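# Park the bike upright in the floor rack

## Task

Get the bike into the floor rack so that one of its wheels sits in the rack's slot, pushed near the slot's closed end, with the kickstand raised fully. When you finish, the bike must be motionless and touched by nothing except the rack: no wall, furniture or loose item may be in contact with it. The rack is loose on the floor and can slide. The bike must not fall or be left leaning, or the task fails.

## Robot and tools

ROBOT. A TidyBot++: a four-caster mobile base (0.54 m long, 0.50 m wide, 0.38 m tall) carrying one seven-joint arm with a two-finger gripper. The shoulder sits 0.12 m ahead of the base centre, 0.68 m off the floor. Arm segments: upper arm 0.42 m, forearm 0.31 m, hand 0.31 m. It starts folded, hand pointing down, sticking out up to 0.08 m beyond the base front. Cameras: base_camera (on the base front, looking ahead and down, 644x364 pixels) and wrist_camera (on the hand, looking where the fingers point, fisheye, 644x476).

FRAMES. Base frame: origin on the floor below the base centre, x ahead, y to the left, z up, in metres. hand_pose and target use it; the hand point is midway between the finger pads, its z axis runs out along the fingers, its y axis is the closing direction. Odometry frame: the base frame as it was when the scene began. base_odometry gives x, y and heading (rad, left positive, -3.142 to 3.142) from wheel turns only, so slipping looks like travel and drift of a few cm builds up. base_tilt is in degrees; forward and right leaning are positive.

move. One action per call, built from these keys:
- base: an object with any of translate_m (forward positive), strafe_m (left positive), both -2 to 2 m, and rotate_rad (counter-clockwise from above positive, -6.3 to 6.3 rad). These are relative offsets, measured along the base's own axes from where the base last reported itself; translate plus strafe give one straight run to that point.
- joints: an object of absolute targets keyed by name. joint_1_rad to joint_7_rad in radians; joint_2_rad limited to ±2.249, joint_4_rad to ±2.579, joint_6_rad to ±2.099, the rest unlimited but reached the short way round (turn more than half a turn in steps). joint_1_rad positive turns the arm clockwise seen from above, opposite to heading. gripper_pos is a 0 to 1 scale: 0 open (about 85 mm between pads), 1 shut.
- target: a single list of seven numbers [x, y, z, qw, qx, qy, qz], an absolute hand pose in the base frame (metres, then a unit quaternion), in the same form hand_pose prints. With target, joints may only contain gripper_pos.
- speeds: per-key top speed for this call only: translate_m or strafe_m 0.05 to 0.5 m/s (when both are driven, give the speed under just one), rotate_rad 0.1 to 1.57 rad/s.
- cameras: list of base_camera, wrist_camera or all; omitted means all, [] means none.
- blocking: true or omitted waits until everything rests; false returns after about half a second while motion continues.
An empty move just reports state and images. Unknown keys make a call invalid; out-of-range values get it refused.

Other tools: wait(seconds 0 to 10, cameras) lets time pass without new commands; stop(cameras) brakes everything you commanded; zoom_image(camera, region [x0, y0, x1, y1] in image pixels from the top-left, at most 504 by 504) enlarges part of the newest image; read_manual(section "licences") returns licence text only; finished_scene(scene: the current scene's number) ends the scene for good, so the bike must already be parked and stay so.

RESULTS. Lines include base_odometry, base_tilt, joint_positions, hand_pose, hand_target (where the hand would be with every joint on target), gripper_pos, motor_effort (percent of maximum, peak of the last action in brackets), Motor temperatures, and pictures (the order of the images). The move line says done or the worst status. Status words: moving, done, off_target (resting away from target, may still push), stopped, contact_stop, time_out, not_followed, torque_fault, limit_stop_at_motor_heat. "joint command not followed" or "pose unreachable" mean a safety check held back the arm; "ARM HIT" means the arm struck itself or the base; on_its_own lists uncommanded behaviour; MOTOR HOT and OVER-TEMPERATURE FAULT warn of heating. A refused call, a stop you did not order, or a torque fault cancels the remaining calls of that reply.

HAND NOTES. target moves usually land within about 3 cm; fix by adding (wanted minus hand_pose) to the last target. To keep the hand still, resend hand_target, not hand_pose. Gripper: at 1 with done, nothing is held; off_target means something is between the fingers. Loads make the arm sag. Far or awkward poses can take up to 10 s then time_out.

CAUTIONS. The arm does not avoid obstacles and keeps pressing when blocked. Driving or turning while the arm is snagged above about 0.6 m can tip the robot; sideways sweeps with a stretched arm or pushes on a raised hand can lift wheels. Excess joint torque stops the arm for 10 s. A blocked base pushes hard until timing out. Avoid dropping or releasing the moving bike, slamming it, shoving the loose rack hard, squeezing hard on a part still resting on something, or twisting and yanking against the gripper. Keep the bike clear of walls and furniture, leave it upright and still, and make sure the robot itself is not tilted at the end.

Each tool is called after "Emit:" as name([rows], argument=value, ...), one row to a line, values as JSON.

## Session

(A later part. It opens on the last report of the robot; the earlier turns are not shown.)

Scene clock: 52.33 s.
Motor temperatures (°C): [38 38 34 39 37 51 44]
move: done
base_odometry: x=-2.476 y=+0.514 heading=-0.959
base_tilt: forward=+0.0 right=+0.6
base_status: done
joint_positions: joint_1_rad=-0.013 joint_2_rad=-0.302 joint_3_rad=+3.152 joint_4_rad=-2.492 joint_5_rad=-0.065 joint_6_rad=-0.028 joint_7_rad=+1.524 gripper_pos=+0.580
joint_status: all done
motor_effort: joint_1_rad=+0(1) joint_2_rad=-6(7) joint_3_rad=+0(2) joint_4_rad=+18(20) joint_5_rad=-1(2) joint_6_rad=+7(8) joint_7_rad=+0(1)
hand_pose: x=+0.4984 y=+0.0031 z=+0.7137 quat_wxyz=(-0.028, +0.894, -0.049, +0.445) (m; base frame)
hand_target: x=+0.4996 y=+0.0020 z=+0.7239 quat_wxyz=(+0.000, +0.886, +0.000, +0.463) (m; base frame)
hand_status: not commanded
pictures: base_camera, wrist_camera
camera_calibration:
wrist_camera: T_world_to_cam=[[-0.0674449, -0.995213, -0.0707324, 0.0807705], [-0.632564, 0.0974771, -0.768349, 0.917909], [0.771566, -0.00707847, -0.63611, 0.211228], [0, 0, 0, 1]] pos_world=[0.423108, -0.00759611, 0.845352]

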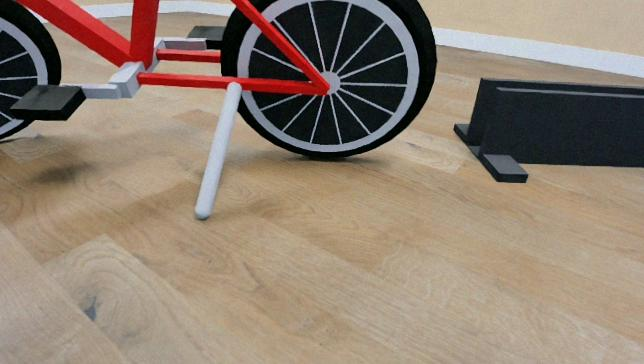

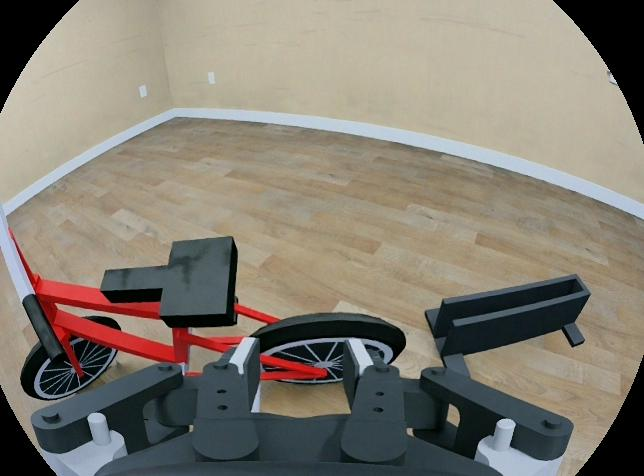

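Emit:
move(base={"translate_m": 0.315, "strafe_m": -0.64}, target=[0.605, 0.0, 0.26, 0, 0.7102, -0.7040, 0])

Scene clock: 56.63 s.
Motor temperatures (°C): [38 38 34 39 37 51 44]
move: off_target
base_odometry: x=-2.820 y=-0.112 heading=-0.960
base_tilt: forward=+0.0 right=+0.6
base_status: done
joint_positions: joint_1_rad=-0.161 joint_2_rad=+1.116 joint_3_rad=+3.404 joint_4_rad=-1.692 joint_5_rad=-0.579 joint_6_rad=-0.371 joint_7_rad=+0.601 gripper_pos=+0.580
joint_status: not commanded
motor_effort: joint_1_rad=+0(3) joint_2_rad=-40(42) joint_3_rad=+4(4) joint_4_rad=+6(20) joint_5_rad=-1(2) joint_6_rad=+0(7) joint_7_rad=+1(1)
hand_pose: x=+0.6141 y=-0.0129 z=+0.2655 quat_wxyz=(+0.001, +0.743, -0.669, +0.024) (m; base frame)
hand_target: x=+0.6050 y=+0.0000 z=+0.2600 quat_wxyz=(+0.000, +0.710, -0.704, +0.000) (m; base frame)
hand_status: off_target (0.017 m and 6.1 deg from the pose sent, 0.466 m and 96.0 deg at the start)
pictures: base_camera, wrist_camera
camera_calibration:
wrist_camera: T_world_to_cam=[[-0.992818, -0.119031, -0.0119664, 0.604835], [-0.119085, 0.992876, 0.00394572, 0.139516], [0.0114115, 0.0053424, -0.999921, 0.400237], [0, 0, 0, 1]] pos_world=[0.612538, -0.0686662, 0.406893]

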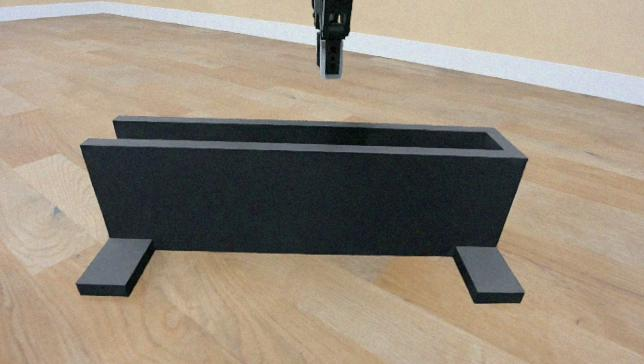

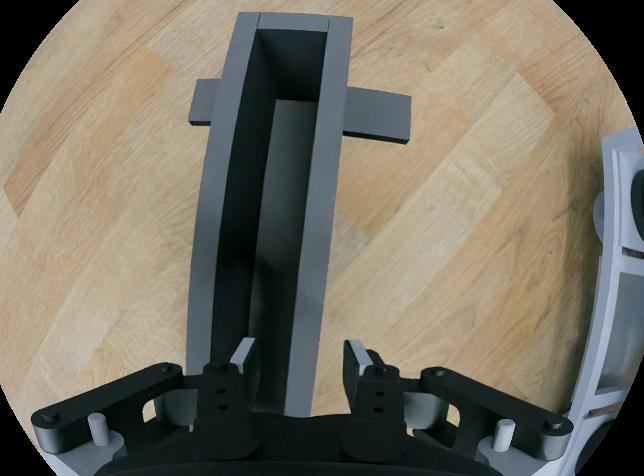

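Emit:
move(target=[0.615, 0.03, 0.185, 0, 0.6724, -0.7402, 0], joints={"gripper_pos": 0.5})

Scene clock: 58.23 s.
Motor temperatures (°C): [38 38 34 39 37 51 44]
move: off_target
base_odometry: x=-2.820 y=-0.112 heading=-0.960
base_tilt: forward=+0.0 right=+0.6
base_status: not commanded
joint_positions: joint_1_rad=-0.207 joint_2_rad=+1.299 joint_3_rad=+3.403 joint_4_rad=-1.568 joint_5_rad=-0.659 joint_6_rad=-0.371 joint_7_rad=+0.491 gripper_pos=+0.500
joint_status: all done
motor_effort: joint_1_rad=+0(1) joint_2_rad=-41(44) joint_3_rad=+3(5) joint_4_rad=+4(6) joint_5_rad=-2(2) joint_6_rad=+0(1) joint_7_rad=+1(1)
hand_pose: x=+0.6107 y=+0.0123 z=+0.1881 quat_wxyz=(+0.014, +0.706, -0.708, +0.007) (m; base frame)
hand_target: x=+0.6150 y=+0.0300 z=+0.1850 quat_wxyz=(+0.000, +0.672, -0.740, +0.000) (m; base frame)
hand_status: off_target (0.018 m and 5.6 deg from the pose sent, 0.091 m and 11.8 deg at the start)
pictures: base_camera, wrist_camera
camera_calibration:
wrist_camera: T_world_to_cam=[[-0.999538, -0.0110337, 0.0283219, 0.598747], [-0.0107057, 0.999874, 0.0117068, 0.0466633], [-0.0284475, 0.0113982, -0.99953, 0.346955], [0, 0, 0, 1]] pos_world=[0.60884, -0.0440057, 0.329289]

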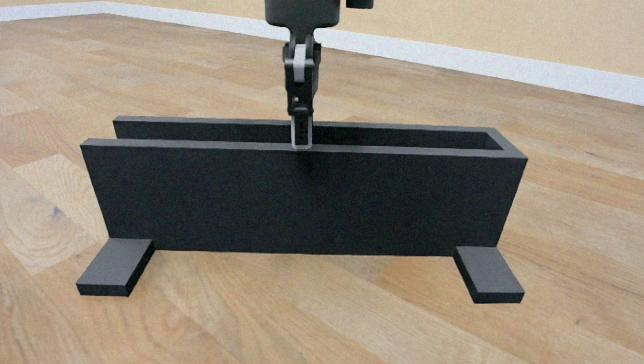

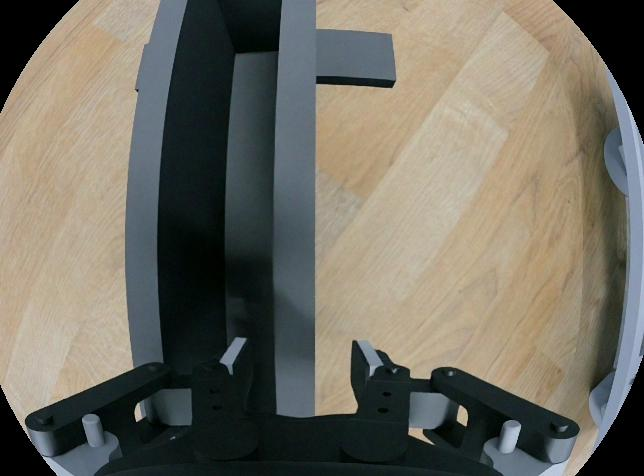

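Emit:
move(target=[0.618, 0.03, 0.128, 0, 0.6724, -0.7402, 0], cameras=["wrist_camera"])

Emit:
move(joints={"gripper_pos": 0.9}, cameras=["base_camera"])

Emit:
move(target=[0.63, 0.03, 0.18, 0, 0.6724, -0.7402, 0], cameras=["base_camera"])

Scene clock: 59.67 s.
Motor temperatures (°C): [38 38 34 39 37 51 44]
move: off_target
base_odometry: x=-2.820 y=-0.112 heading=-0.960
base_tilt: forward=+0.0 right=+0.6
base_status: not commanded
joint_positions: joint_1_rad=-0.207 joint_2_rad=+1.428 joint_3_rad=+3.393 joint_4_rad=-1.461 joint_5_rad=-0.686 joint_6_rad=-0.371 joint_7_rad=+0.490 gripper_pos=+0.500
joint_status: not commanded
motor_effort: joint_1_rad=+0(1) joint_2_rad=-42(45) joint_3_rad=+3(4) joint_4_rad=+4(5) joint_5_rad=-1(2) joint_6_rad=+0(1) joint_7_rad=+1(1)
hand_pose: x=+0.6085 y=+0.0194 z=+0.1325 quat_wxyz=(+0.019, +0.707, -0.707, -0.003) (m; base frame)
hand_target: x=+0.6180 y=+0.0300 z=+0.1280 quat_wxyz=(+0.000, +0.672, -0.740, +0.000) (m; base frame)
hand_status: off_target (0.015 m and 5.9 deg from the pose sent, 0.063 m and 5.6 deg at the start)
pictures: wrist_camera
camera_calibration:
wrist_camera: T_world_to_cam=[[-0.99867, -0.0145778, 0.049445, 0.594977], [-0.0136346, 0.99972, 0.0193595, 0.0409913], [-0.0497133, 0.0186596, -0.998589, 0.303978], [0, 0, 0, 1]] pos_world=[0.609857, -0.0379784, 0.273337]

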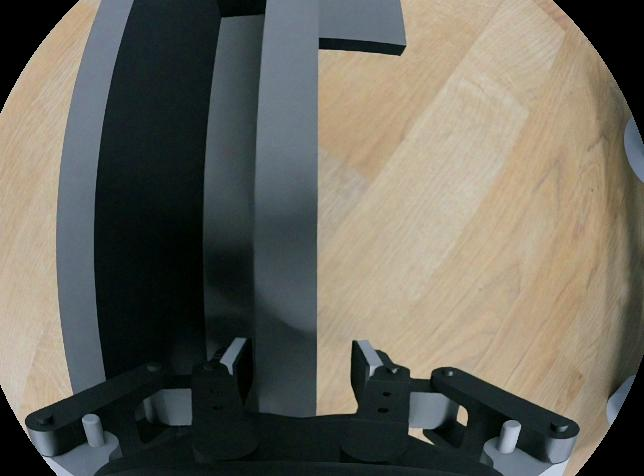

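Scene clock: 60.43 s.
Motor temperatures (°C): [38 38 34 39 37 51 44]
move: off_target
base_odometry: x=-2.820 y=-0.112 heading=-0.960
base_tilt: forward=+0.0 right=+0.6
base_status: not commanded
joint_positions: joint_1_rad=-0.207 joint_2_rad=+1.428 joint_3_rad=+3.392 joint_4_rad=-1.456 joint_5_rad=-0.687 joint_6_rad=-0.367 joint_7_rad=+0.490 gripper_pos=+0.801
joint_status: gripper_pos off_target (ended at +0.801, target +0.900)
motor_effort: joint_1_rad=-1(1) joint_2_rad=-38(42) joint_3_rad=+2(4) joint_4_rad=+4(8) joint_5_rad=-2(3) joint_6_rad=-2(4) joint_7_rad=+0(1)
hand_pose: x=+0.6133 y=+0.0198 z=+0.1332 quat_wxyz=(+0.016, +0.707, -0.707, +0.000) (m; base frame)
hand_target: x=+0.6180 y=+0.0300 z=+0.1280 quat_wxyz=(+0.000, +0.672, -0.740, +0.000) (m; base frame)
hand_status: not commanded
pictures: base_camera

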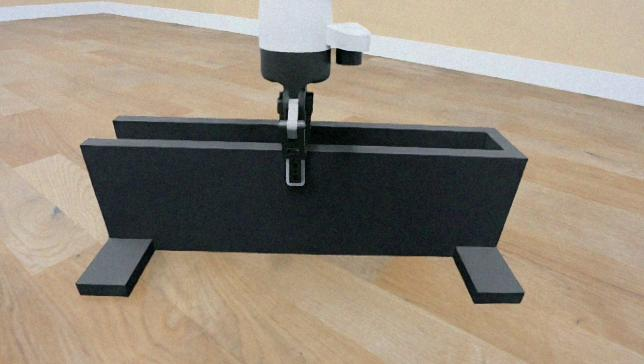

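Scene clock: 61.37 s.
Motor temperatures (°C): [38 38 34 39 37 51 44]
move: off_target
base_odometry: x=-2.820 y=-0.112 heading=-0.960
base_tilt: forward=+0.0 right=+0.6
base_status: not commanded
joint_positions: joint_1_rad=-0.211 joint_2_rad=+1.408 joint_3_rad=+3.393 joint_4_rad=-1.490 joint_5_rad=-0.687 joint_6_rad=-0.381 joint_7_rad=+0.451 gripper_pos=+0.801
joint_status: not commanded
motor_effort: joint_1_rad=+0(1) joint_2_rad=-50(51) joint_3_rad=+4(5) joint_4_rad=+4(5) joint_5_rad=-1(3) joint_6_rad=-1(4) joint_7_rad=+0(1)
hand_pose: x=+0.6000 y=+0.0220 z=+0.1408 quat_wxyz=(+0.023, +0.692, -0.722, -0.010) (m; base frame)
hand_target: x=+0.6300 y=+0.0300 z=+0.1800 quat_wxyz=(+0.000, +0.672, -0.740, +0.000) (m; base frame)
hand_status: off_target (0.050 m and 4.2 deg from the pose sent, 0.051 m and 5.8 deg at the start)
pictures: base_camera

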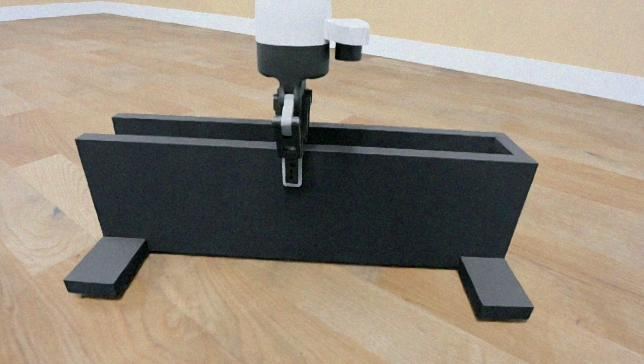

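Emit:
move(target=[0.606, 0.03, 0.175, 0, 0.6947, -0.7193, 0], cameras=["base_camera"])

Emit:
move(target=[0.604, 0.03, 0.14, 0, 0.6947, -0.7193, 0], cameras=["base_camera"])

Scene clock: 62.43 s.
Motor temperatures (°C): [38 38 34 39 37 51 44]
move: off_target
base_odometry: x=-2.820 y=-0.112 heading=-0.960
base_tilt: forward=+0.0 right=+0.6
base_status: not commanded
joint_positions: joint_1_rad=-0.211 joint_2_rad=+1.387 joint_3_rad=+3.381 joint_4_rad=-1.567 joint_5_rad=-0.688 joint_6_rad=-0.357 joint_7_rad=+0.493 gripper_pos=+0.801
joint_status: not commanded
motor_effort: joint_1_rad=+0(1) joint_2_rad=-47(50) joint_3_rad=+4(5) joint_4_rad=+3(4) joint_5_rad=+0(2) joint_6_rad=-1(2) joint_7_rad=+1(1)
hand_pose: x=+0.5697 y=+0.0191 z=+0.1455 quat_wxyz=(+0.038, +0.700, -0.713, -0.020) (m; base frame)
hand_target: x=+0.6060 y=+0.0300 z=+0.1750 quat_wxyz=(+0.000, +0.695, -0.719, +0.000) (m; base frame)
hand_status: off_target (0.048 m and 5.0 deg from the pose sent, 0.036 m and 2.9 deg at the start)
pictures: base_camera

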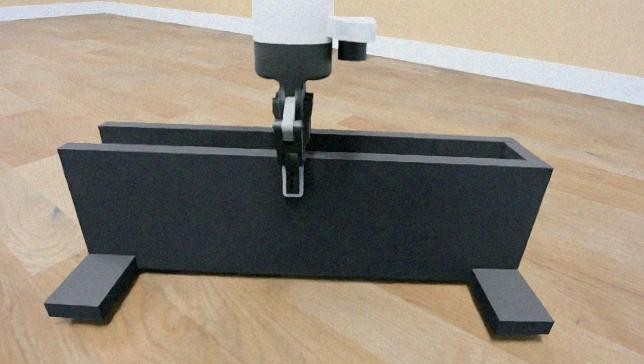

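Scene clock: 63.30 s.
Motor temperatures (°C): [38 38 34 39 37 51 44]
move: off_target
base_odometry: x=-2.820 y=-0.112 heading=-0.960
base_tilt: forward=+0.0 right=+0.6
base_status: not commanded
joint_positions: joint_1_rad=-0.205 joint_2_rad=+1.393 joint_3_rad=+3.373 joint_4_rad=-1.556 joint_5_rad=-0.692 joint_6_rad=-0.351 joint_7_rad=+0.497 gripper_pos=+0.801
joint_status: not commanded
motor_effort: joint_1_rad=-1(1) joint_2_rad=-42(48) joint_3_rad=+2(4) joint_4_rad=+6(8) joint_5_rad=-1(2) joint_6_rad=+0(1) joint_7_rad=+1(2)
hand_pose: x=+0.5743 y=+0.0211 z=+0.1427 quat_wxyz=(+0.033, +0.700, -0.713, -0.019) (m; base frame)
hand_target: x=+0.6040 y=+0.0300 z=+0.1400 quat_wxyz=(+0.000, +0.695, -0.719, +0.000) (m; base frame)
hand_status: off_target (0.031 m and 4.4 deg from the pose sent, 0.036 m and 5.0 deg at the start)
pictures: base_camera

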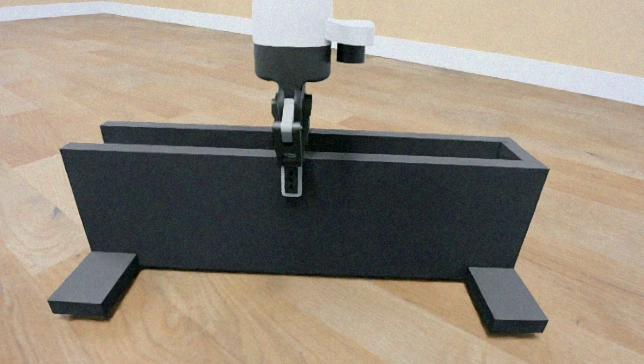

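Emit:
move(target=[0.630, 0.03, 0.178, 0, 0.7071, -0.7071, 0], cameras=[])

Emit:
move(target=[0.629, 0.03, 0.138, 0, 0.7071, -0.7071, 0], cameras=["base_camera"])

Scene clock: 64.43 s.
Motor temperatures (°C): [38 38 34 39 37 51 44]
move: off_target
base_odometry: x=-2.820 y=-0.112 heading=-0.960
base_tilt: forward=+0.0 right=+0.6
base_status: not commanded
joint_positions: joint_1_rad=-0.205 joint_2_rad=+1.393 joint_3_rad=+3.387 joint_4_rad=-1.505 joint_5_rad=-0.689 joint_6_rad=-0.384 joint_7_rad=+0.487 gripper_pos=+0.801
joint_status: not commanded
motor_effort: joint_1_rad=+0(2) joint_2_rad=-52(53) joint_3_rad=+5(5) joint_4_rad=+6(8) joint_5_rad=+0(2) joint_6_rad=+1(2) joint_7_rad=+1(2)
hand_pose: x=+0.5972 y=+0.0232 z=+0.1466 quat_wxyz=(+0.021, +0.701, -0.713, -0.015) (m; base frame)
hand_target: x=+0.6300 y=+0.0300 z=+0.1780 quat_wxyz=(+0.000, +0.707, -0.707, +0.000) (m; base frame)
hand_status: off_target (0.046 m and 3.1 deg from the pose sent, 0.067 m and 4.5 deg at the start)
pictures: none
No camera images: "cameras" was empty.

Scene clock: 65.40 s.
Motor temperatures (°C): [38 38 34 39 37 51 44]
move: off_target
base_odometry: x=-2.820 y=-0.112 heading=-0.960
base_tilt: forward=+0.0 right=+0.6
base_status: not commanded
joint_positions: joint_1_rad=-0.204 joint_2_rad=+1.422 joint_3_rad=+3.387 joint_4_rad=-1.459 joint_5_rad=-0.689 joint_6_rad=-0.384 joint_7_rad=+0.487 gripper_pos=+0.801
joint_status: not commanded
motor_effort: joint_1_rad=+0(2) joint_2_rad=-43(53) joint_3_rad=+2(5) joint_4_rad=+8(9) joint_5_rad=-1(2) joint_6_rad=+0(2) joint_7_rad=+2(3)
hand_pose: x=+0.6093 y=+0.0246 z=+0.1356 quat_wxyz=(+0.015, +0.704, -0.710, -0.010) (m; base frame)
hand_target: x=+0.6290 y=+0.0300 z=+0.1380 quat_wxyz=(+0.000, +0.707, -0.707, +0.000) (m; base frame)
hand_status: off_target (0.021 m and 2.1 deg from the pose sent, 0.034 m and 3.1 deg at the start)
pictures: base_camera

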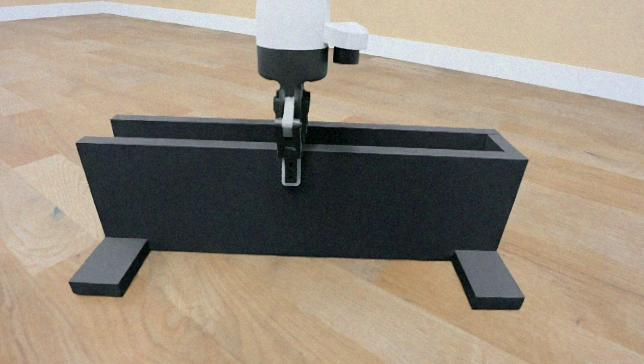

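Emit:
move(target=[0.630, 0.03, 0.178, 0, 0.7071, -0.7071, 0], cameras=[])

Emit:
move(base={"translate_m": -0.014, "strafe_m": -0.022, "rotate_rad": 0.035}, cameras=[])

Emit:
move(target=[0.629, 0.03, 0.138, 0, 0.7071, -0.7071, 0], cameras=["base_camera"])

Scene clock: 66.47 s.
Motor temperatures (°C): [38 39 34 39 37 51 44]
move: off_target
base_odometry: x=-2.820 y=-0.112 heading=-0.960
base_tilt: forward=+0.0 right=+0.6
base_status: not commanded
joint_positions: joint_1_rad=-0.204 joint_2_rad=+1.406 joint_3_rad=+3.391 joint_4_rad=-1.484 joint_5_rad=-0.689 joint_6_rad=-0.384 joint_7_rad=+0.487 gripper_pos=+0.801
joint_status: not commanded
motor_effort: joint_1_rad=+0(1) joint_2_rad=-50(51) joint_3_rad=+4(5) joint_4_rad=+5(8) joint_5_rad=-1(2) joint_6_rad=-1(4) joint_7_rad=+0(2)
hand_pose: x=+0.6034 y=+0.0215 z=+0.1419 quat_wxyz=(+0.019, +0.702, -0.712, -0.011) (m; base frame)
hand_target: x=+0.6300 y=+0.0300 z=+0.1780 quat_wxyz=(+0.000, +0.707, -0.707, +0.000) (m; base frame)
hand_status: off_target (0.046 m and 2.7 deg from the pose sent, 0.047 m and 2.1 deg at the start)
pictures: none
No camera images: "cameras" was empty.

Scene clock: 67.27 s.
Motor temperatures (°C): [38 39 34 39 37 51 44]
move: done
base_odometry: x=-2.846 y=-0.113 heading=-0.925
base_tilt: forward=+0.0 right=+0.6
base_status: done
joint_positions: joint_1_rad=-0.216 joint_2_rad=+1.405 joint_3_rad=+3.390 joint_4_rad=-1.487 joint_5_rad=-0.689 joint_6_rad=-0.384 joint_7_rad=+0.487 gripper_pos=+0.801
joint_status: not commanded
motor_effort: joint_1_rad=+0(4) joint_2_rad=-50(52) joint_3_rad=+4(6) joint_4_rad=+5(6) joint_5_rad=-2(3) joint_6_rad=+0(2) joint_7_rad=+0(1)
hand_pose: x=+0.6014 y=+0.0273 z=+0.1420 quat_wxyz=(+0.020, +0.706, -0.708, -0.012) (m; base frame)
hand_target: x=+0.6300 y=+0.0300 z=+0.1780 quat_wxyz=(+0.000, +0.707, -0.707, +0.000) (m; base frame)
hand_status: not commanded
pictures: none
No camera images: "cameras" was empty.

Scene clock: 68.20 s.
Motor temperatures (°C): [38 39 34 39 37 51 44]
move: off_target
base_odometry: x=-2.846 y=-0.113 heading=-0.925
base_tilt: forward=+0.0 right=+0.6
base_status: not commanded
joint_positions: joint_1_rad=-0.213 joint_2_rad=+1.423 joint_3_rad=+3.390 joint_4_rad=-1.456 joint_5_rad=-0.689 joint_6_rad=-0.384 joint_7_rad=+0.487 gripper_pos=+0.801
joint_status: not commanded
motor_effort: joint_1_rad=+0(1) joint_2_rad=-44(51) joint_3_rad=+2(5) joint_4_rad=+8(9) joint_5_rad=-2(3) joint_6_rad=+0(1) joint_7_rad=+2(2)
hand_pose: x=+0.6104 y=+0.0275 z=+0.1353 quat_wxyz=(+0.016, +0.708, -0.706, -0.008) (m; base frame)
hand_target: x=+0.6290 y=+0.0300 z=+0.1380 quat_wxyz=(+0.000, +0.707, -0.707, +0.000) (m; base frame)
hand_status: off_target (0.019 m and 2.0 deg from the pose sent, 0.028 m and 2.7 deg at the start)
pictures: base_camera

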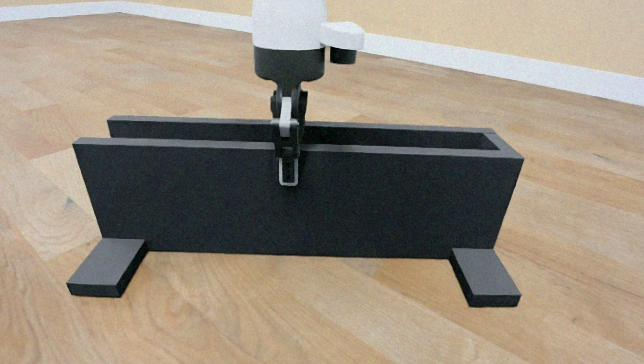

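Emit:
move(target=[0.621, 0.03, 0.13, 0, 0.7071, -0.7071, 0], joints={"gripper_pos": 0.5}, cameras=["wrist_camera"])

Emit:
move(target=[0.61, 0.03, 0.28, 0, 0.7071, -0.7071, 0], cameras=["base_camera"])

Scene clock: 69.07 s.
Motor temperatures (°C): [38 39 34 39 37 51 44]
move: done
base_odometry: x=-2.846 y=-0.113 heading=-0.925
base_tilt: forward=+0.0 right=+0.6
base_status: not commanded
joint_positions: joint_1_rad=-0.209 joint_2_rad=+1.425 joint_3_rad=+3.379 joint_4_rad=-1.447 joint_5_rad=-0.689 joint_6_rad=-0.372 joint_7_rad=+0.493 gripper_pos=+0.500
joint_status: all done
motor_effort: joint_1_rad=+0(1) joint_2_rad=-42(44) joint_3_rad=+2(3) joint_4_rad=+4(8) joint_5_rad=-1(2) joint_6_rad=+0(1) joint_7_rad=+1(2)
hand_pose: x=+0.6176 y=+0.0313 z=+0.1346 quat_wxyz=(+0.008, +0.710, -0.704, -0.004) (m; base frame)
hand_target: x=+0.6210 y=+0.0300 z=+0.1300 quat_wxyz=(+0.000, +0.707, -0.707, +0.000) (m; base frame)
hand_status: done (0.006 m and 1.1 deg from the pose sent, 0.012 m and 2.0 deg at the start)
pictures: wrist_camera
camera_calibration:
wrist_camera: T_world_to_cam=[[-0.999143, -0.0229758, 0.0344426, 0.606656], [-0.0217155, 0.999097, 0.0365293, 0.0318818], [-0.0352508, 0.03575, -0.998739, 0.296779], [0, 0, 0, 1]] pos_world=[0.617289, -0.0285245, 0.274345]

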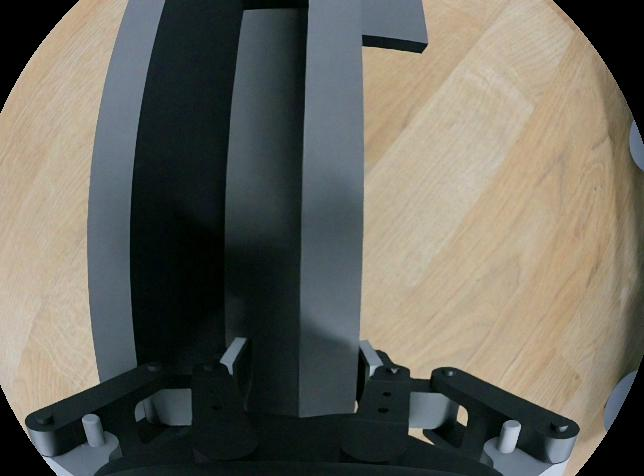

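Scene clock: 70.63 s.
Motor temperatures (°C): [38 39 34 39 37 51 44]
move: off_target
base_odometry: x=-2.846 y=-0.113 heading=-0.925
base_tilt: forward=+0.0 right=+0.6
base_status: not commanded
joint_positions: joint_1_rad=-0.233 joint_2_rad=+1.109 joint_3_rad=+3.426 joint_4_rad=-1.665 joint_5_rad=-0.684 joint_6_rad=-0.418 joint_7_rad=+0.493 gripper_pos=+0.500
joint_status: not commanded
motor_effort: joint_1_rad=+0(1) joint_2_rad=-40(45) joint_3_rad=+3(4) joint_4_rad=+6(7) joint_5_rad=-2(2) joint_6_rad=+0(1) joint_7_rad=+0(1)
hand_pose: x=+0.6275 y=+0.0309 z=+0.2731 quat_wxyz=(-0.022, +0.696, -0.718, +0.013) (m; base frame)
hand_target: x=+0.6100 y=+0.0300 z=+0.2800 quat_wxyz=(+0.000, +0.707, -0.707, +0.000) (m; base frame)
hand_status: off_target (0.019 m and 3.4 deg from the pose sent, 0.146 m and 1.1 deg at the start)
pictures: base_camera

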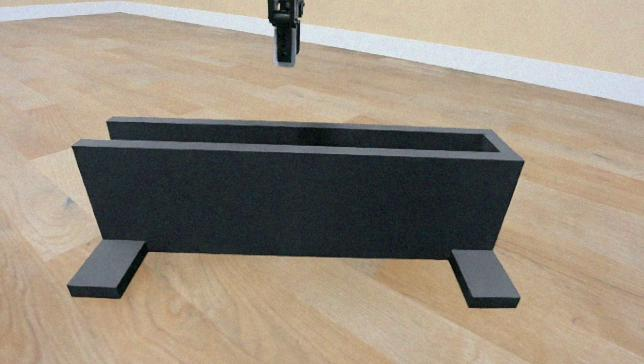

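Emit:
move(joints={"joint_1_rad": 0, "joint_2_rad": -0.322, "joint_3_rad": 3.14, "joint_4_rad": -2.5, "joint_5_rad": 0, "joint_6_rad": -0.1, "joint_7_rad": 1.57}, blocking=false, cameras=[])

Emit:
move(base={"translate_m": -0.12, "strafe_m": 0.937})

Scene clock: 73.63 s.
Motor temperatures (°C): [38 39 34 39 37 51 44]
move: moving
base_odometry: x=-2.846 y=-0.113 heading=-0.925
base_tilt: forward=+0.0 right=+0.6
base_status: not commanded
joint_positions: joint_1_rad=-0.232 joint_2_rad=+1.017 joint_3_rad=+3.424 joint_4_rad=-1.737 joint_5_rad=-0.637 joint_6_rad=-0.418 joint_7_rad=+0.528 gripper_pos=+0.500
joint_status: joint_1_rad moving; joint_2_rad moving; joint_3_rad moving; joint_4_rad moving; joint_5_rad moving; joint_6_rad moving; joint_7_rad moving
motor_effort: joint_1_rad=+0(1) joint_2_rad=-40(43) joint_3_rad=+3(4) joint_4_rad=+7(7) joint_5_rad=-1(3) joint_6_rad=+1(1) joint_7_rad=+1(1)
hand_pose: x=+0.6173 y=+0.0283 z=+0.3090 quat_wxyz=(-0.025, +0.717, -0.696, +0.018) (m; base frame)
hand_target: x=+0.6175 y=+0.0279 z=+0.3330 quat_wxyz=(-0.026, +0.751, -0.660, +0.023) (m; base frame)
hand_status: not commanded
pictures: none
No camera images: "cameras" was empty.

Scene clock: 76.43 s.
Motor temperatures (°C): [38 39 34 39 37 51 44]
move: done
base_odometry: x=-2.170 y=+0.547 heading=-0.924
base_tilt: forward=+0.0 right=+0.6
base_status: done
joint_positions: joint_1_rad=-0.017 joint_2_rad=-0.300 joint_3_rad=+3.153 joint_4_rad=-2.487 joint_5_rad=-0.066 joint_6_rad=-0.145 joint_7_rad=+1.523 gripper_pos=+0.500
joint_status: all done
motor_effort: joint_1_rad=+0(3) joint_2_rad=-6(40) joint_3_rad=+0(3) joint_4_rad=+18(19) joint_5_rad=-1(4) joint_6_rad=+6(7) joint_7_rad=+1(1)
hand_pose: x=+0.4769 y=+0.0063 z=+0.6877 quat_wxyz=(-0.029, +0.918, -0.048, +0.393) (m; base frame)
hand_target: x=+0.4806 y=+0.0019 z=+0.6993 quat_wxyz=(+0.000, +0.908, +0.000, +0.419) (m; base frame)
hand_status: not commanded
pictures: base_camera, wrist_camera
camera_calibration:
wrist_camera: T_world_to_cam=[[-0.0675499, -0.995369, -0.0683903, 0.079023], [-0.716521, 0.0960978, -0.690915, 0.870816], [0.694287, 0.00233185, -0.719694, 0.305564], [0, 0, 0, 1]] pos_world=[0.417147, -0.00573892, 0.826977]

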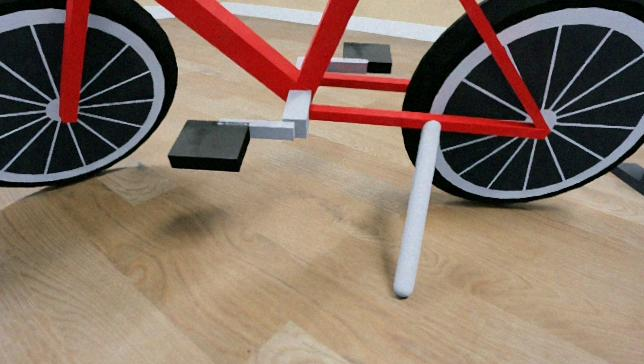

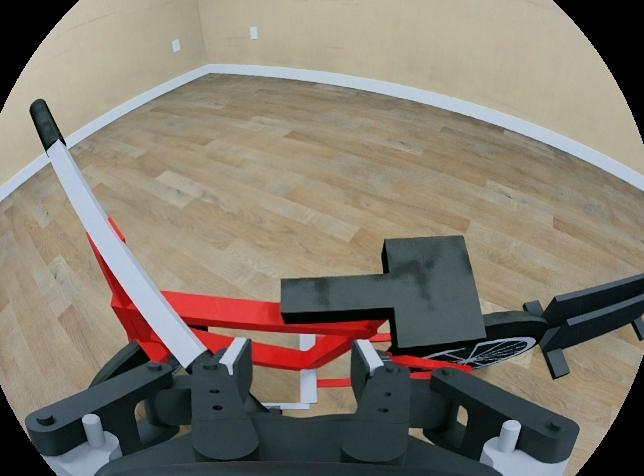

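Emit:
move(target=[0.55, -0.02, 0.74, -0.0779, 0.6948, -0.7107, 0.0761])

Scene clock: 79.63 s.
Motor temperatures (°C): [38 39 34 39 37 51 44]
move: off_target
base_odometry: x=-2.170 y=+0.547 heading=-0.924
base_tilt: forward=+0.0 right=+0.6
base_status: not commanded
joint_positions: joint_1_rad=-0.078 joint_2_rad=+0.104 joint_3_rad=+3.301 joint_4_rad=-1.631 joint_5_rad=-0.065 joint_6_rad=-1.123 joint_7_rad=+0.117 gripper_pos=+0.500
joint_status: not commanded
motor_effort: joint_1_rad=+0(1) joint_2_rad=-21(22) joint_3_rad=+0(1) joint_4_rad=+18(20) joint_5_rad=-2(3) joint_6_rad=+2(7) joint_7_rad=+1(1)
hand_pose: x=+0.5622 y=-0.0148 z=+0.7509 quat_wxyz=(-0.108, +0.706, -0.693, +0.095) (m; base frame)
hand_target: x=+0.5500 y=-0.0200 z=+0.7400 quat_wxyz=(-0.078, +0.695, -0.711, +0.076) (m; base frame)
hand_status: off_target (0.017 m and 4.8 deg from the pose sent, 0.094 m and 90.5 deg at the start)
pictures: base_camera, wrist_camera
camera_calibration:
wrist_camera: T_world_to_cam=[[-0.962845, -0.0315844, -0.268202, 0.735815], [-0.0467173, 0.997645, 0.0502289, 0.0578893], [0.265984, 0.0608923, -0.962052, 0.715496], [0, 0, 0, 1]] pos_world=[0.520869, -0.0780809, 0.882784]

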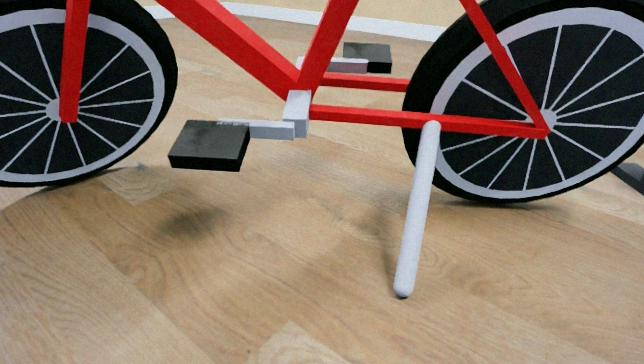

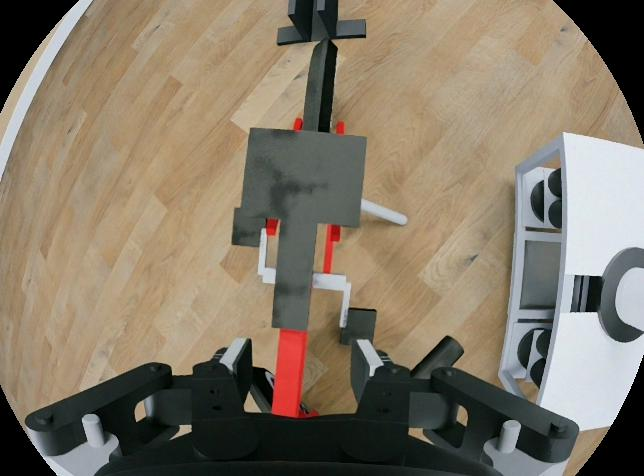

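Emit:
move(target=[0.64, -0.015, 0.55, -0.0779, 0.6948, -0.7107, 0.0761], joints={"gripper_pos": 0.2})

Scene clock: 81.43 s.
Motor temperatures (°C): [38 39 34 39 37 51 44]
move: off_target
base_odometry: x=-2.170 y=+0.547 heading=-0.924
base_tilt: forward=+0.0 right=+0.6
base_status: not commanded
joint_positions: joint_1_rad=-0.219 joint_2_rad=+0.519 joint_3_rad=+3.522 joint_4_rad=-1.724 joint_5_rad=-0.267 joint_6_rad=-0.771 joint_7_rad=+0.253 gripper_pos=+0.200
joint_status: all done
motor_effort: joint_1_rad=+0(1) joint_2_rad=-32(34) joint_3_rad=+3(3) joint_4_rad=+14(18) joint_5_rad=-2(3) joint_6_rad=+2(3) joint_7_rad=+0(1)
hand_pose: x=+0.6268 y=-0.0223 z=+0.5536 quat_wxyz=(-0.056, +0.696, -0.713, +0.067) (m; base frame)
hand_target: x=+0.6400 y=-0.0150 z=+0.5500 quat_wxyz=(-0.078, +0.695, -0.711, +0.076) (m; base frame)
hand_status: off_target (0.016 m and 2.8 deg from the pose sent, 0.215 m and 4.8 deg at the start)
pictures: base_camera, wrist_camera
camera_calibration:
wrist_camera: T_world_to_cam=[[-0.98786, 0.00687433, -0.155195, 0.69881], [0.00309646, 0.999693, 0.0245715, 0.0613879], [0.155316, 0.0237926, -0.987578, 0.591635], [0, 0, 0, 1]] pos_world=[0.598246, -0.0802494, 0.69123]

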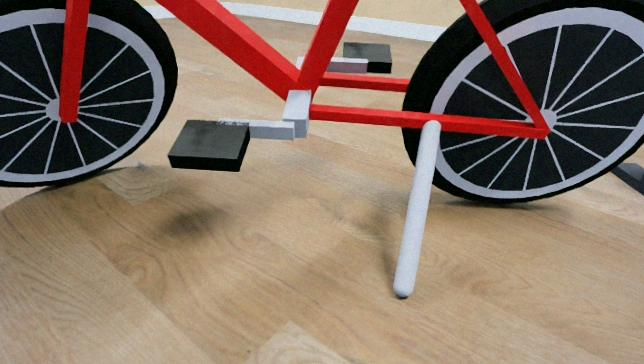

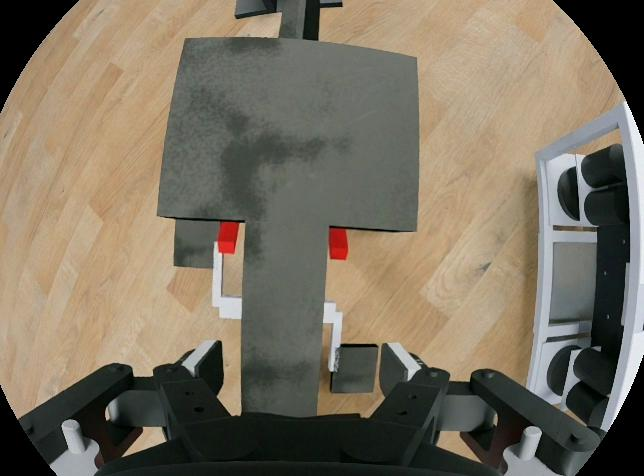

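Emit:
move(target=[0.667, -0.013, 0.50, -0.0933, 0.693, -0.7089, 0.0912], joints={"gripper_pos": 0.0})

Scene clock: 82.90 s.
Motor temperatures (°C): [38 39 34 39 37 51 44]
move: off_target
base_odometry: x=-2.170 y=+0.547 heading=-0.924
base_tilt: forward=+0.0 right=+0.6
base_status: not commanded
joint_positions: joint_1_rad=-0.219 joint_2_rad=+0.633 joint_3_rad=+3.523 joint_4_rad=-1.735 joint_5_rad=-0.395 joint_6_rad=-0.620 joint_7_rad=+0.354 gripper_pos=+0.000
joint_status: all done
motor_effort: joint_1_rad=+0(0) joint_2_rad=-34(37) joint_3_rad=+3(4) joint_4_rad=+13(15) joint_5_rad=-2(2) joint_6_rad=+2(2) joint_7_rad=+1(1)
hand_pose: x=+0.6558 y=-0.0171 z=+0.5030 quat_wxyz=(-0.074, +0.697, -0.708, +0.081) (m; base frame)
hand_target: x=+0.6670 y=-0.0130 z=+0.5000 quat_wxyz=(-0.093, +0.693, -0.709, +0.091) (m; base frame)
hand_status: off_target (0.012 m and 2.5 deg from the pose sent, 0.068 m and 5.2 deg at the start)
pictures: base_camera, wrist_camera
camera_calibration:
wrist_camera: T_world_to_cam=[[-0.979481, -0.000205034, -0.201534, 0.737264], [-0.00621348, 0.999555, 0.0291814, 0.0610781], [0.201439, 0.0298348, -0.979047, 0.502573], [0, 0, 0, 1]] pos_world=[0.621278, -0.075894, 0.638844]

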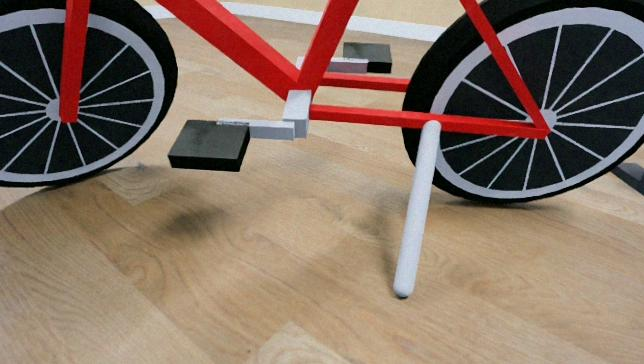

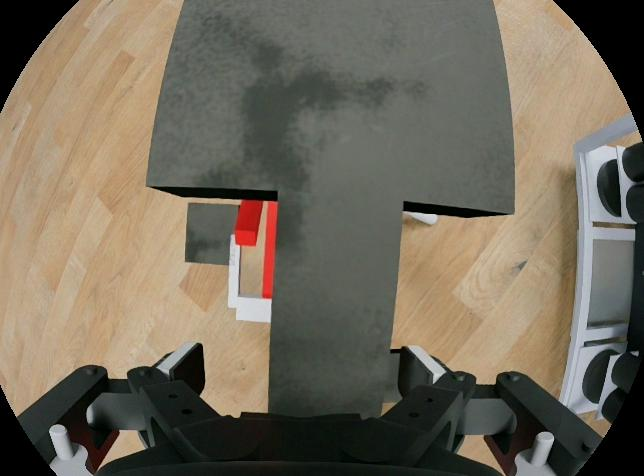

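Emit:
move(target=[0.657, -0.013, 0.50, -0.0933, 0.693, -0.7089, 0.0912], joints={"gripper_pos": 0.4})

Scene clock: 84.03 s.
Motor temperatures (°C): [38 39 34 39 37 51 44]
move: off_target
base_odometry: x=-2.170 y=+0.547 heading=-0.924
base_tilt: forward=+0.0 right=+0.6
base_status: not commanded
joint_positions: joint_1_rad=-0.219 joint_2_rad=+0.633 joint_3_rad=+3.523 joint_4_rad=-1.773 joint_5_rad=-0.405 joint_6_rad=-0.598 joint_7_rad=+0.368 gripper_pos=+0.400
joint_status: all done
motor_effort: joint_1_rad=+0(1) joint_2_rad=-33(35) joint_3_rad=+3(4) joint_4_rad=+12(14) joint_5_rad=-1(3) joint_6_rad=+1(2) joint_7_rad=+1(1)
hand_pose: x=+0.6430 y=-0.0186 z=+0.4938 quat_wxyz=(-0.069, +0.697, -0.710, +0.077) (m; base frame)
hand_target: x=+0.6570 y=-0.0130 z=+0.5000 quat_wxyz=(-0.093, +0.693, -0.709, +0.091) (m; base frame)
hand_status: off_target (0.016 m and 3.3 deg from the pose sent, 0.005 m and 2.5 deg at the start)
pictures: base_camera, wrist_camera
camera_calibration:
wrist_camera: T_world_to_cam=[[-0.982195, 0.00224445, -0.18785, 0.717921], [-0.00316141, 0.99959, 0.028473, 0.0611373], [0.187837, 0.0285599, -0.981785, 0.50627], [0, 0, 0, 1]] pos_world=[0.610236, -0.0771826, 0.630169]

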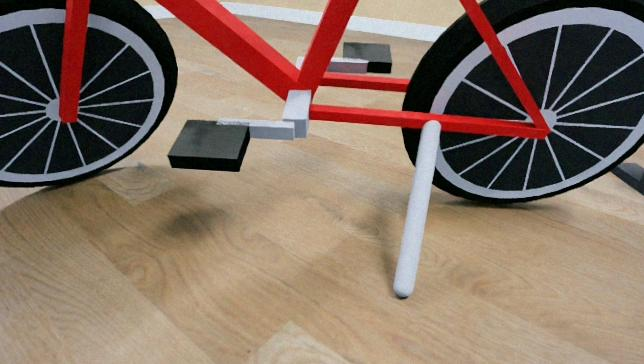

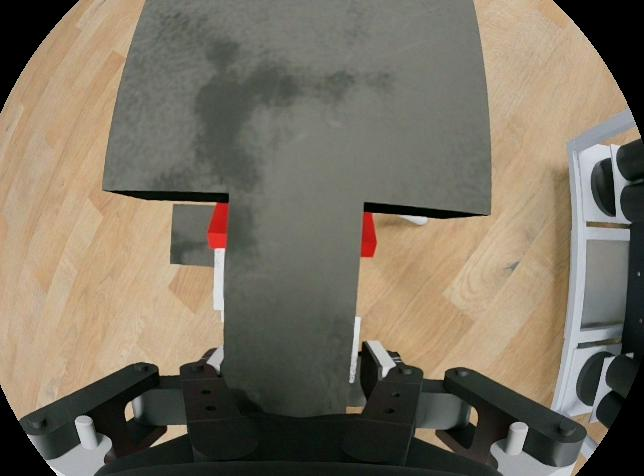

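Emit:
move(target=[0.661, -0.013, 0.502, -0.0933, 0.693, -0.7089, 0.0912], cameras=[])

Emit:
move(joints={"gripper_pos": 0.8})

Scene clock: 84.67 s.
Motor temperatures (°C): [38 39 34 39 37 51 44]
move: off_target
base_odometry: x=-2.170 y=+0.547 heading=-0.924
base_tilt: forward=+0.0 right=+0.6
base_status: not commanded
joint_positions: joint_1_rad=-0.219 joint_2_rad=+0.633 joint_3_rad=+3.523 joint_4_rad=-1.766 joint_5_rad=-0.405 joint_6_rad=-0.598 joint_7_rad=+0.368 gripper_pos=+0.400
joint_status: not commanded
motor_effort: joint_1_rad=+0(0) joint_2_rad=-34(35) joint_3_rad=+3(4) joint_4_rad=+13(14) joint_5_rad=-1(2) joint_6_rad=+2(2) joint_7_rad=+1(1)
hand_pose: x=+0.6467 y=-0.0185 z=+0.4957 quat_wxyz=(-0.071, +0.697, -0.709, +0.079) (m; base frame)
hand_target: x=+0.6610 y=-0.0130 z=+0.5020 quat_wxyz=(-0.093, +0.693, -0.709, +0.091) (m; base frame)
hand_status: off_target (0.017 m and 2.9 deg from the pose sent, 0.021 m and 3.3 deg at the start)
pictures: none
No camera images: "cameras" was empty.

Scene clock: 85.43 s.
Motor temperatures (°C): [38 39 34 39 37 51 44]
move: off_target
base_odometry: x=-2.170 y=+0.547 heading=-0.924
base_tilt: forward=+0.0 right=+0.6
base_status: not commanded
joint_positions: joint_1_rad=-0.219 joint_2_rad=+0.632 joint_3_rad=+3.525 joint_4_rad=-1.767 joint_5_rad=-0.417 joint_6_rad=-0.592 joint_7_rad=+0.368 gripper_pos=+0.568
joint_status: gripper_pos off_target (ended at +0.568, target +0.800)
motor_effort: joint_1_rad=-1(3) joint_2_rad=-33(34) joint_3_rad=+3(4) joint_4_rad=+14(17) joint_5_rad=+0(3) joint_6_rad=+0(4) joint_7_rad=+2(4)
hand_pose: x=+0.6488 y=-0.0185 z=+0.4967 quat_wxyz=(-0.076, +0.693, -0.713, +0.081) (m; base frame)
hand_target: x=+0.6610 y=-0.0130 z=+0.5020 quat_wxyz=(-0.093, +0.693, -0.709, +0.091) (m; base frame)
hand_status: not commanded
pictures: base_camera, wrist_camera
camera_calibration:
wrist_camera: T_world_to_cam=[[-0.979137, 0.0127166, -0.202805, 0.729832], [0.00614031, 0.999436, 0.0330228, 0.0526988], [0.20311, 0.0310886, -0.978662, 0.496655], [0, 0, 0, 1]] pos_world=[0.613406, -0.0773903, 0.632331]

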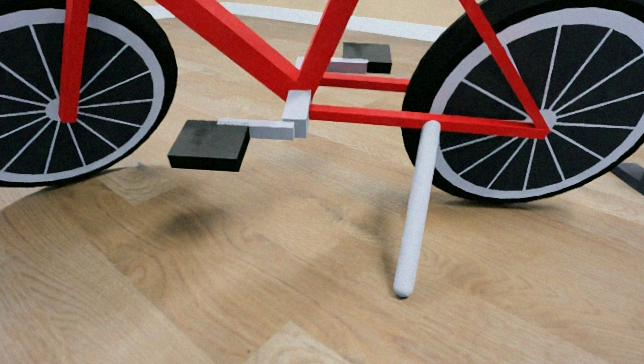

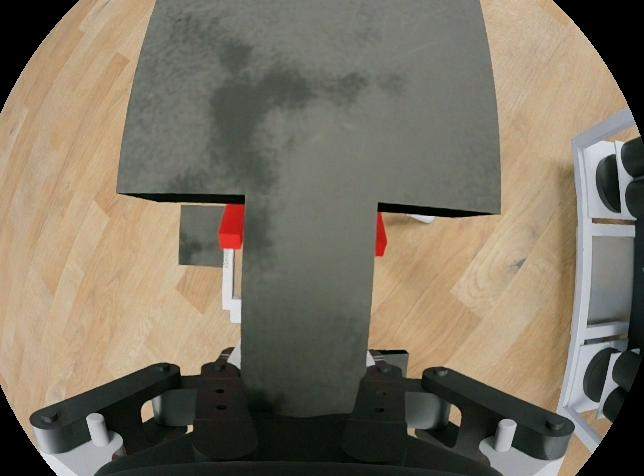

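Emit:
move(base={"translate_m": 0.037}, speeds={"translate_m": 0.08}, target=[0.661, -0.013, 0.507, -0.0685, 0.6958, -0.7117, 0.0670], cameras=["base_camera"])

Emit:
move(base={"translate_m": 0.037}, speeds={"translate_m": 0.08}, target=[0.661, -0.013, 0.511, -0.0436, 0.6977, -0.7136, 0.0427], cameras=["base_camera"])

Scene clock: 86.67 s.
Motor temperatures (°C): [38 39 34 39 37 51 44]
move: off_target
base_odometry: x=-2.148 y=+0.518 heading=-0.924
base_tilt: forward=+0.0 right=+0.6
base_status: done
joint_positions: joint_1_rad=-0.211 joint_2_rad=+0.636 joint_3_rad=+3.543 joint_4_rad=-1.719 joint_5_rad=-0.406 joint_6_rad=-0.690 joint_7_rad=+0.352 gripper_pos=+0.571
joint_status: not commanded
motor_effort: joint_1_rad=-5(5) joint_2_rad=-34(37) joint_3_rad=-1(2) joint_4_rad=+20(22) joint_5_rad=-2(5) joint_6_rad=+6(8) joint_7_rad=+3(3)
hand_pose: x=+0.6444 y=-0.0218 z=+0.5034 quat_wxyz=(-0.063, +0.689, -0.720, +0.058) (m; base frame)
hand_target: x=+0.6610 y=-0.0130 z=+0.5070 quat_wxyz=(-0.069, +0.696, -0.712, +0.067) (m; base frame)
hand_status: off_target (0.019 m and 1.6 deg from the pose sent, 0.017 m and 1.8 deg at the start)
pictures: base_camera

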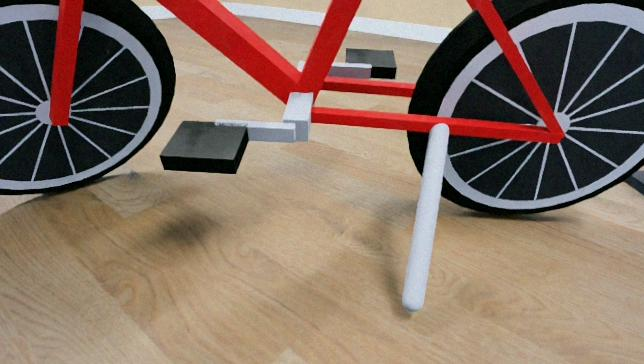

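Scene clock: 87.63 s.
Motor temperatures (°C): [38 39 34 39 37 51 44]
move: off_target
base_odometry: x=-2.125 y=+0.489 heading=-0.924
base_tilt: forward=+0.0 right=+0.6
base_status: done
joint_positions: joint_1_rad=-0.202 joint_2_rad=+0.660 joint_3_rad=+3.544 joint_4_rad=-1.633 joint_5_rad=-0.372 joint_6_rad=-0.816 joint_7_rad=+0.315 gripper_pos=+0.572
joint_status: not commanded
motor_effort: joint_1_rad=-4(5) joint_2_rad=-36(40) joint_3_rad=-1(2) joint_4_rad=+21(23) joint_5_rad=-5(7) joint_6_rad=+8(10) joint_7_rad=+3(3)
hand_pose: x=+0.6451 y=-0.0197 z=+0.5091 quat_wxyz=(-0.043, +0.691, -0.721, +0.032) (m; base frame)
hand_target: x=+0.6610 y=-0.0130 z=+0.5110 quat_wxyz=(-0.044, +0.698, -0.714, +0.043) (m; base frame)
hand_status: off_target (0.017 m and 1.7 deg from the pose sent, 0.020 m and 3.1 deg at the start)
pictures: base_camera

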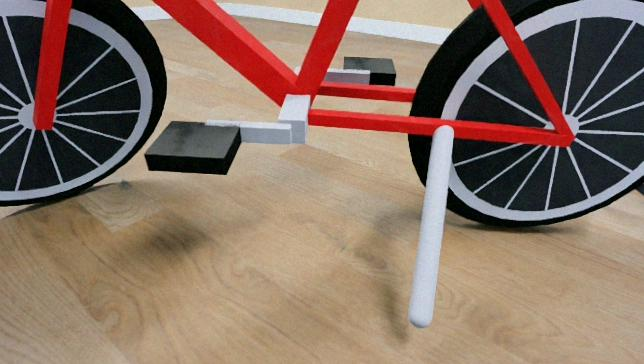

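Emit:
move(base={"translate_m": 0.035}, speeds={"translate_m": 0.08}, target=[0.661, -0.013, 0.512, -0.0187, 0.6988, -0.7148, 0.0183])

Scene clock: 88.70 s.
Motor temperatures (°C): [38 39 34 39 37 51 44]
move: off_target
base_odometry: x=-2.104 y=+0.461 heading=-0.924
base_tilt: forward=+0.0 right=+0.6
base_status: done
joint_positions: joint_1_rad=-0.193 joint_2_rad=+0.696 joint_3_rad=+3.544 joint_4_rad=-1.541 joint_5_rad=-0.344 joint_6_rad=-0.936 joint_7_rad=+0.282 gripper_pos=+0.573
joint_status: not commanded
motor_effort: joint_1_rad=-3(5) joint_2_rad=-36(39) joint_3_rad=+0(1) joint_4_rad=+20(23) joint_5_rad=-6(7) joint_6_rad=+9(11) joint_7_rad=+2(2)
hand_pose: x=+0.6472 y=-0.0187 z=+0.5122 quat_wxyz=(-0.020, +0.693, -0.721, +0.007) (m; base frame)
hand_target: x=+0.6610 y=-0.0130 z=+0.5120 quat_wxyz=(-0.019, +0.699, -0.715, +0.018) (m; base frame)
hand_status: off_target (0.015 m and 1.6 deg from the pose sent, 0.017 m and 3.4 deg at the start)
pictures: base_camera, wrist_camera
camera_calibration:
wrist_camera: T_world_to_cam=[[-0.999466, 0.0247994, -0.0212707, 0.651714], [0.0234967, 0.997955, 0.0594465, 0.0275813], [0.0227015, 0.0589149, -0.998005, 0.639333], [0, 0, 0, 1]] pos_world=[0.636204, -0.0813533, 0.650281]

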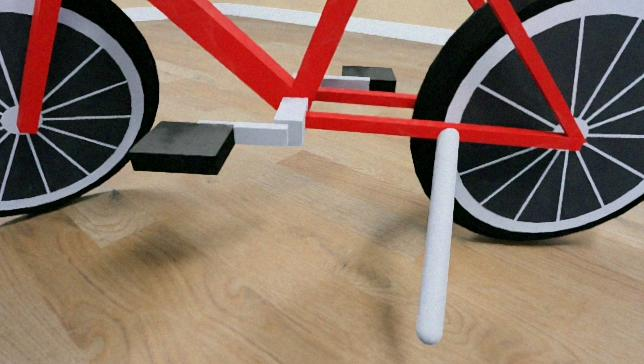

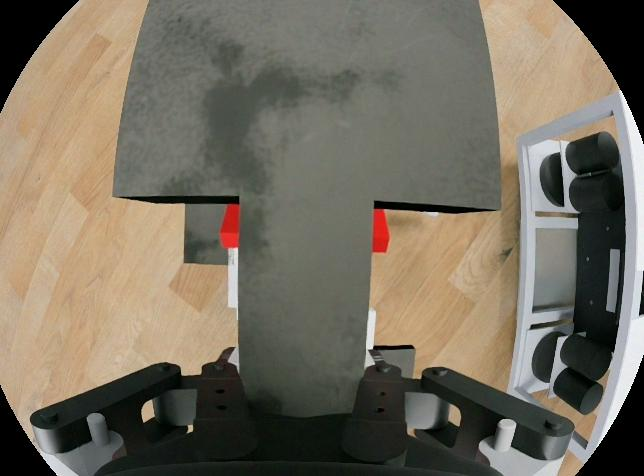

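Emit:
move(base={"strafe_m": -0.1}, speeds={"strafe_m": 0.1})

Scene clock: 90.63 s.
Motor temperatures (°C): [38 39 34 39 37 51 44]
move: done
base_odometry: x=-2.184 y=+0.401 heading=-0.923
base_tilt: forward=+0.0 right=+0.6
base_status: done
joint_positions: joint_1_rad=-0.194 joint_2_rad=+0.709 joint_3_rad=+3.518 joint_4_rad=-1.513 joint_5_rad=-0.366 joint_6_rad=-0.929 joint_7_rad=+0.163 gripper_pos=+0.573
joint_status: not commanded
motor_effort: joint_1_rad=+2(3) joint_2_rad=-39(42) joint_3_rad=+5(7) joint_4_rad=+16(19) joint_5_rad=+11(15) joint_6_rad=+0(10) joint_7_rad=+14(16)
hand_pose: x=+0.6617 y=-0.0005 z=+0.5116 quat_wxyz=(-0.038, +0.654, -0.756, +0.003) (m; base frame)
hand_target: x=+0.6610 y=-0.0130 z=+0.5120 quat_wxyz=(-0.019, +0.699, -0.715, +0.018) (m; base frame)
hand_status: not commanded
pictures: base_camera, wrist_camera
camera_calibration:
wrist_camera: T_world_to_cam=[[-0.990916, 0.129065, -0.0377737, 0.668667], [0.125119, 0.987789, 0.0928324, -0.075131], [0.0492939, 0.0872629, -0.994965, 0.618217], [0, 0, 0, 1]] pos_world=[0.64152, -0.0660357, 0.647337]

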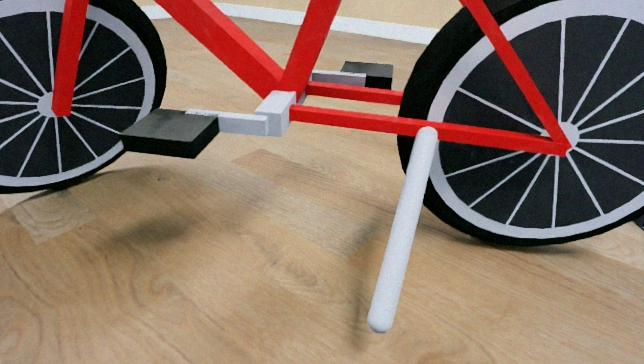

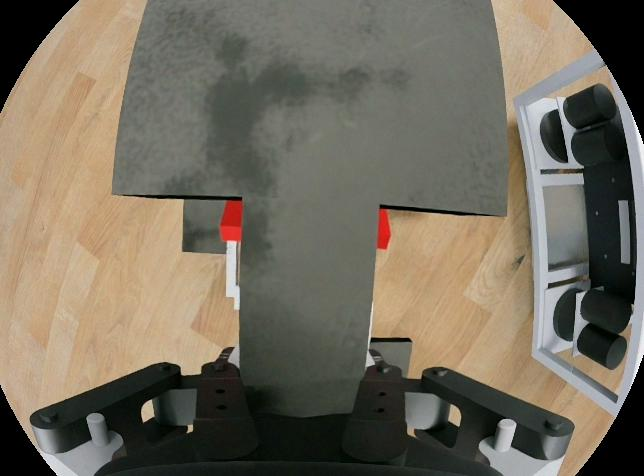

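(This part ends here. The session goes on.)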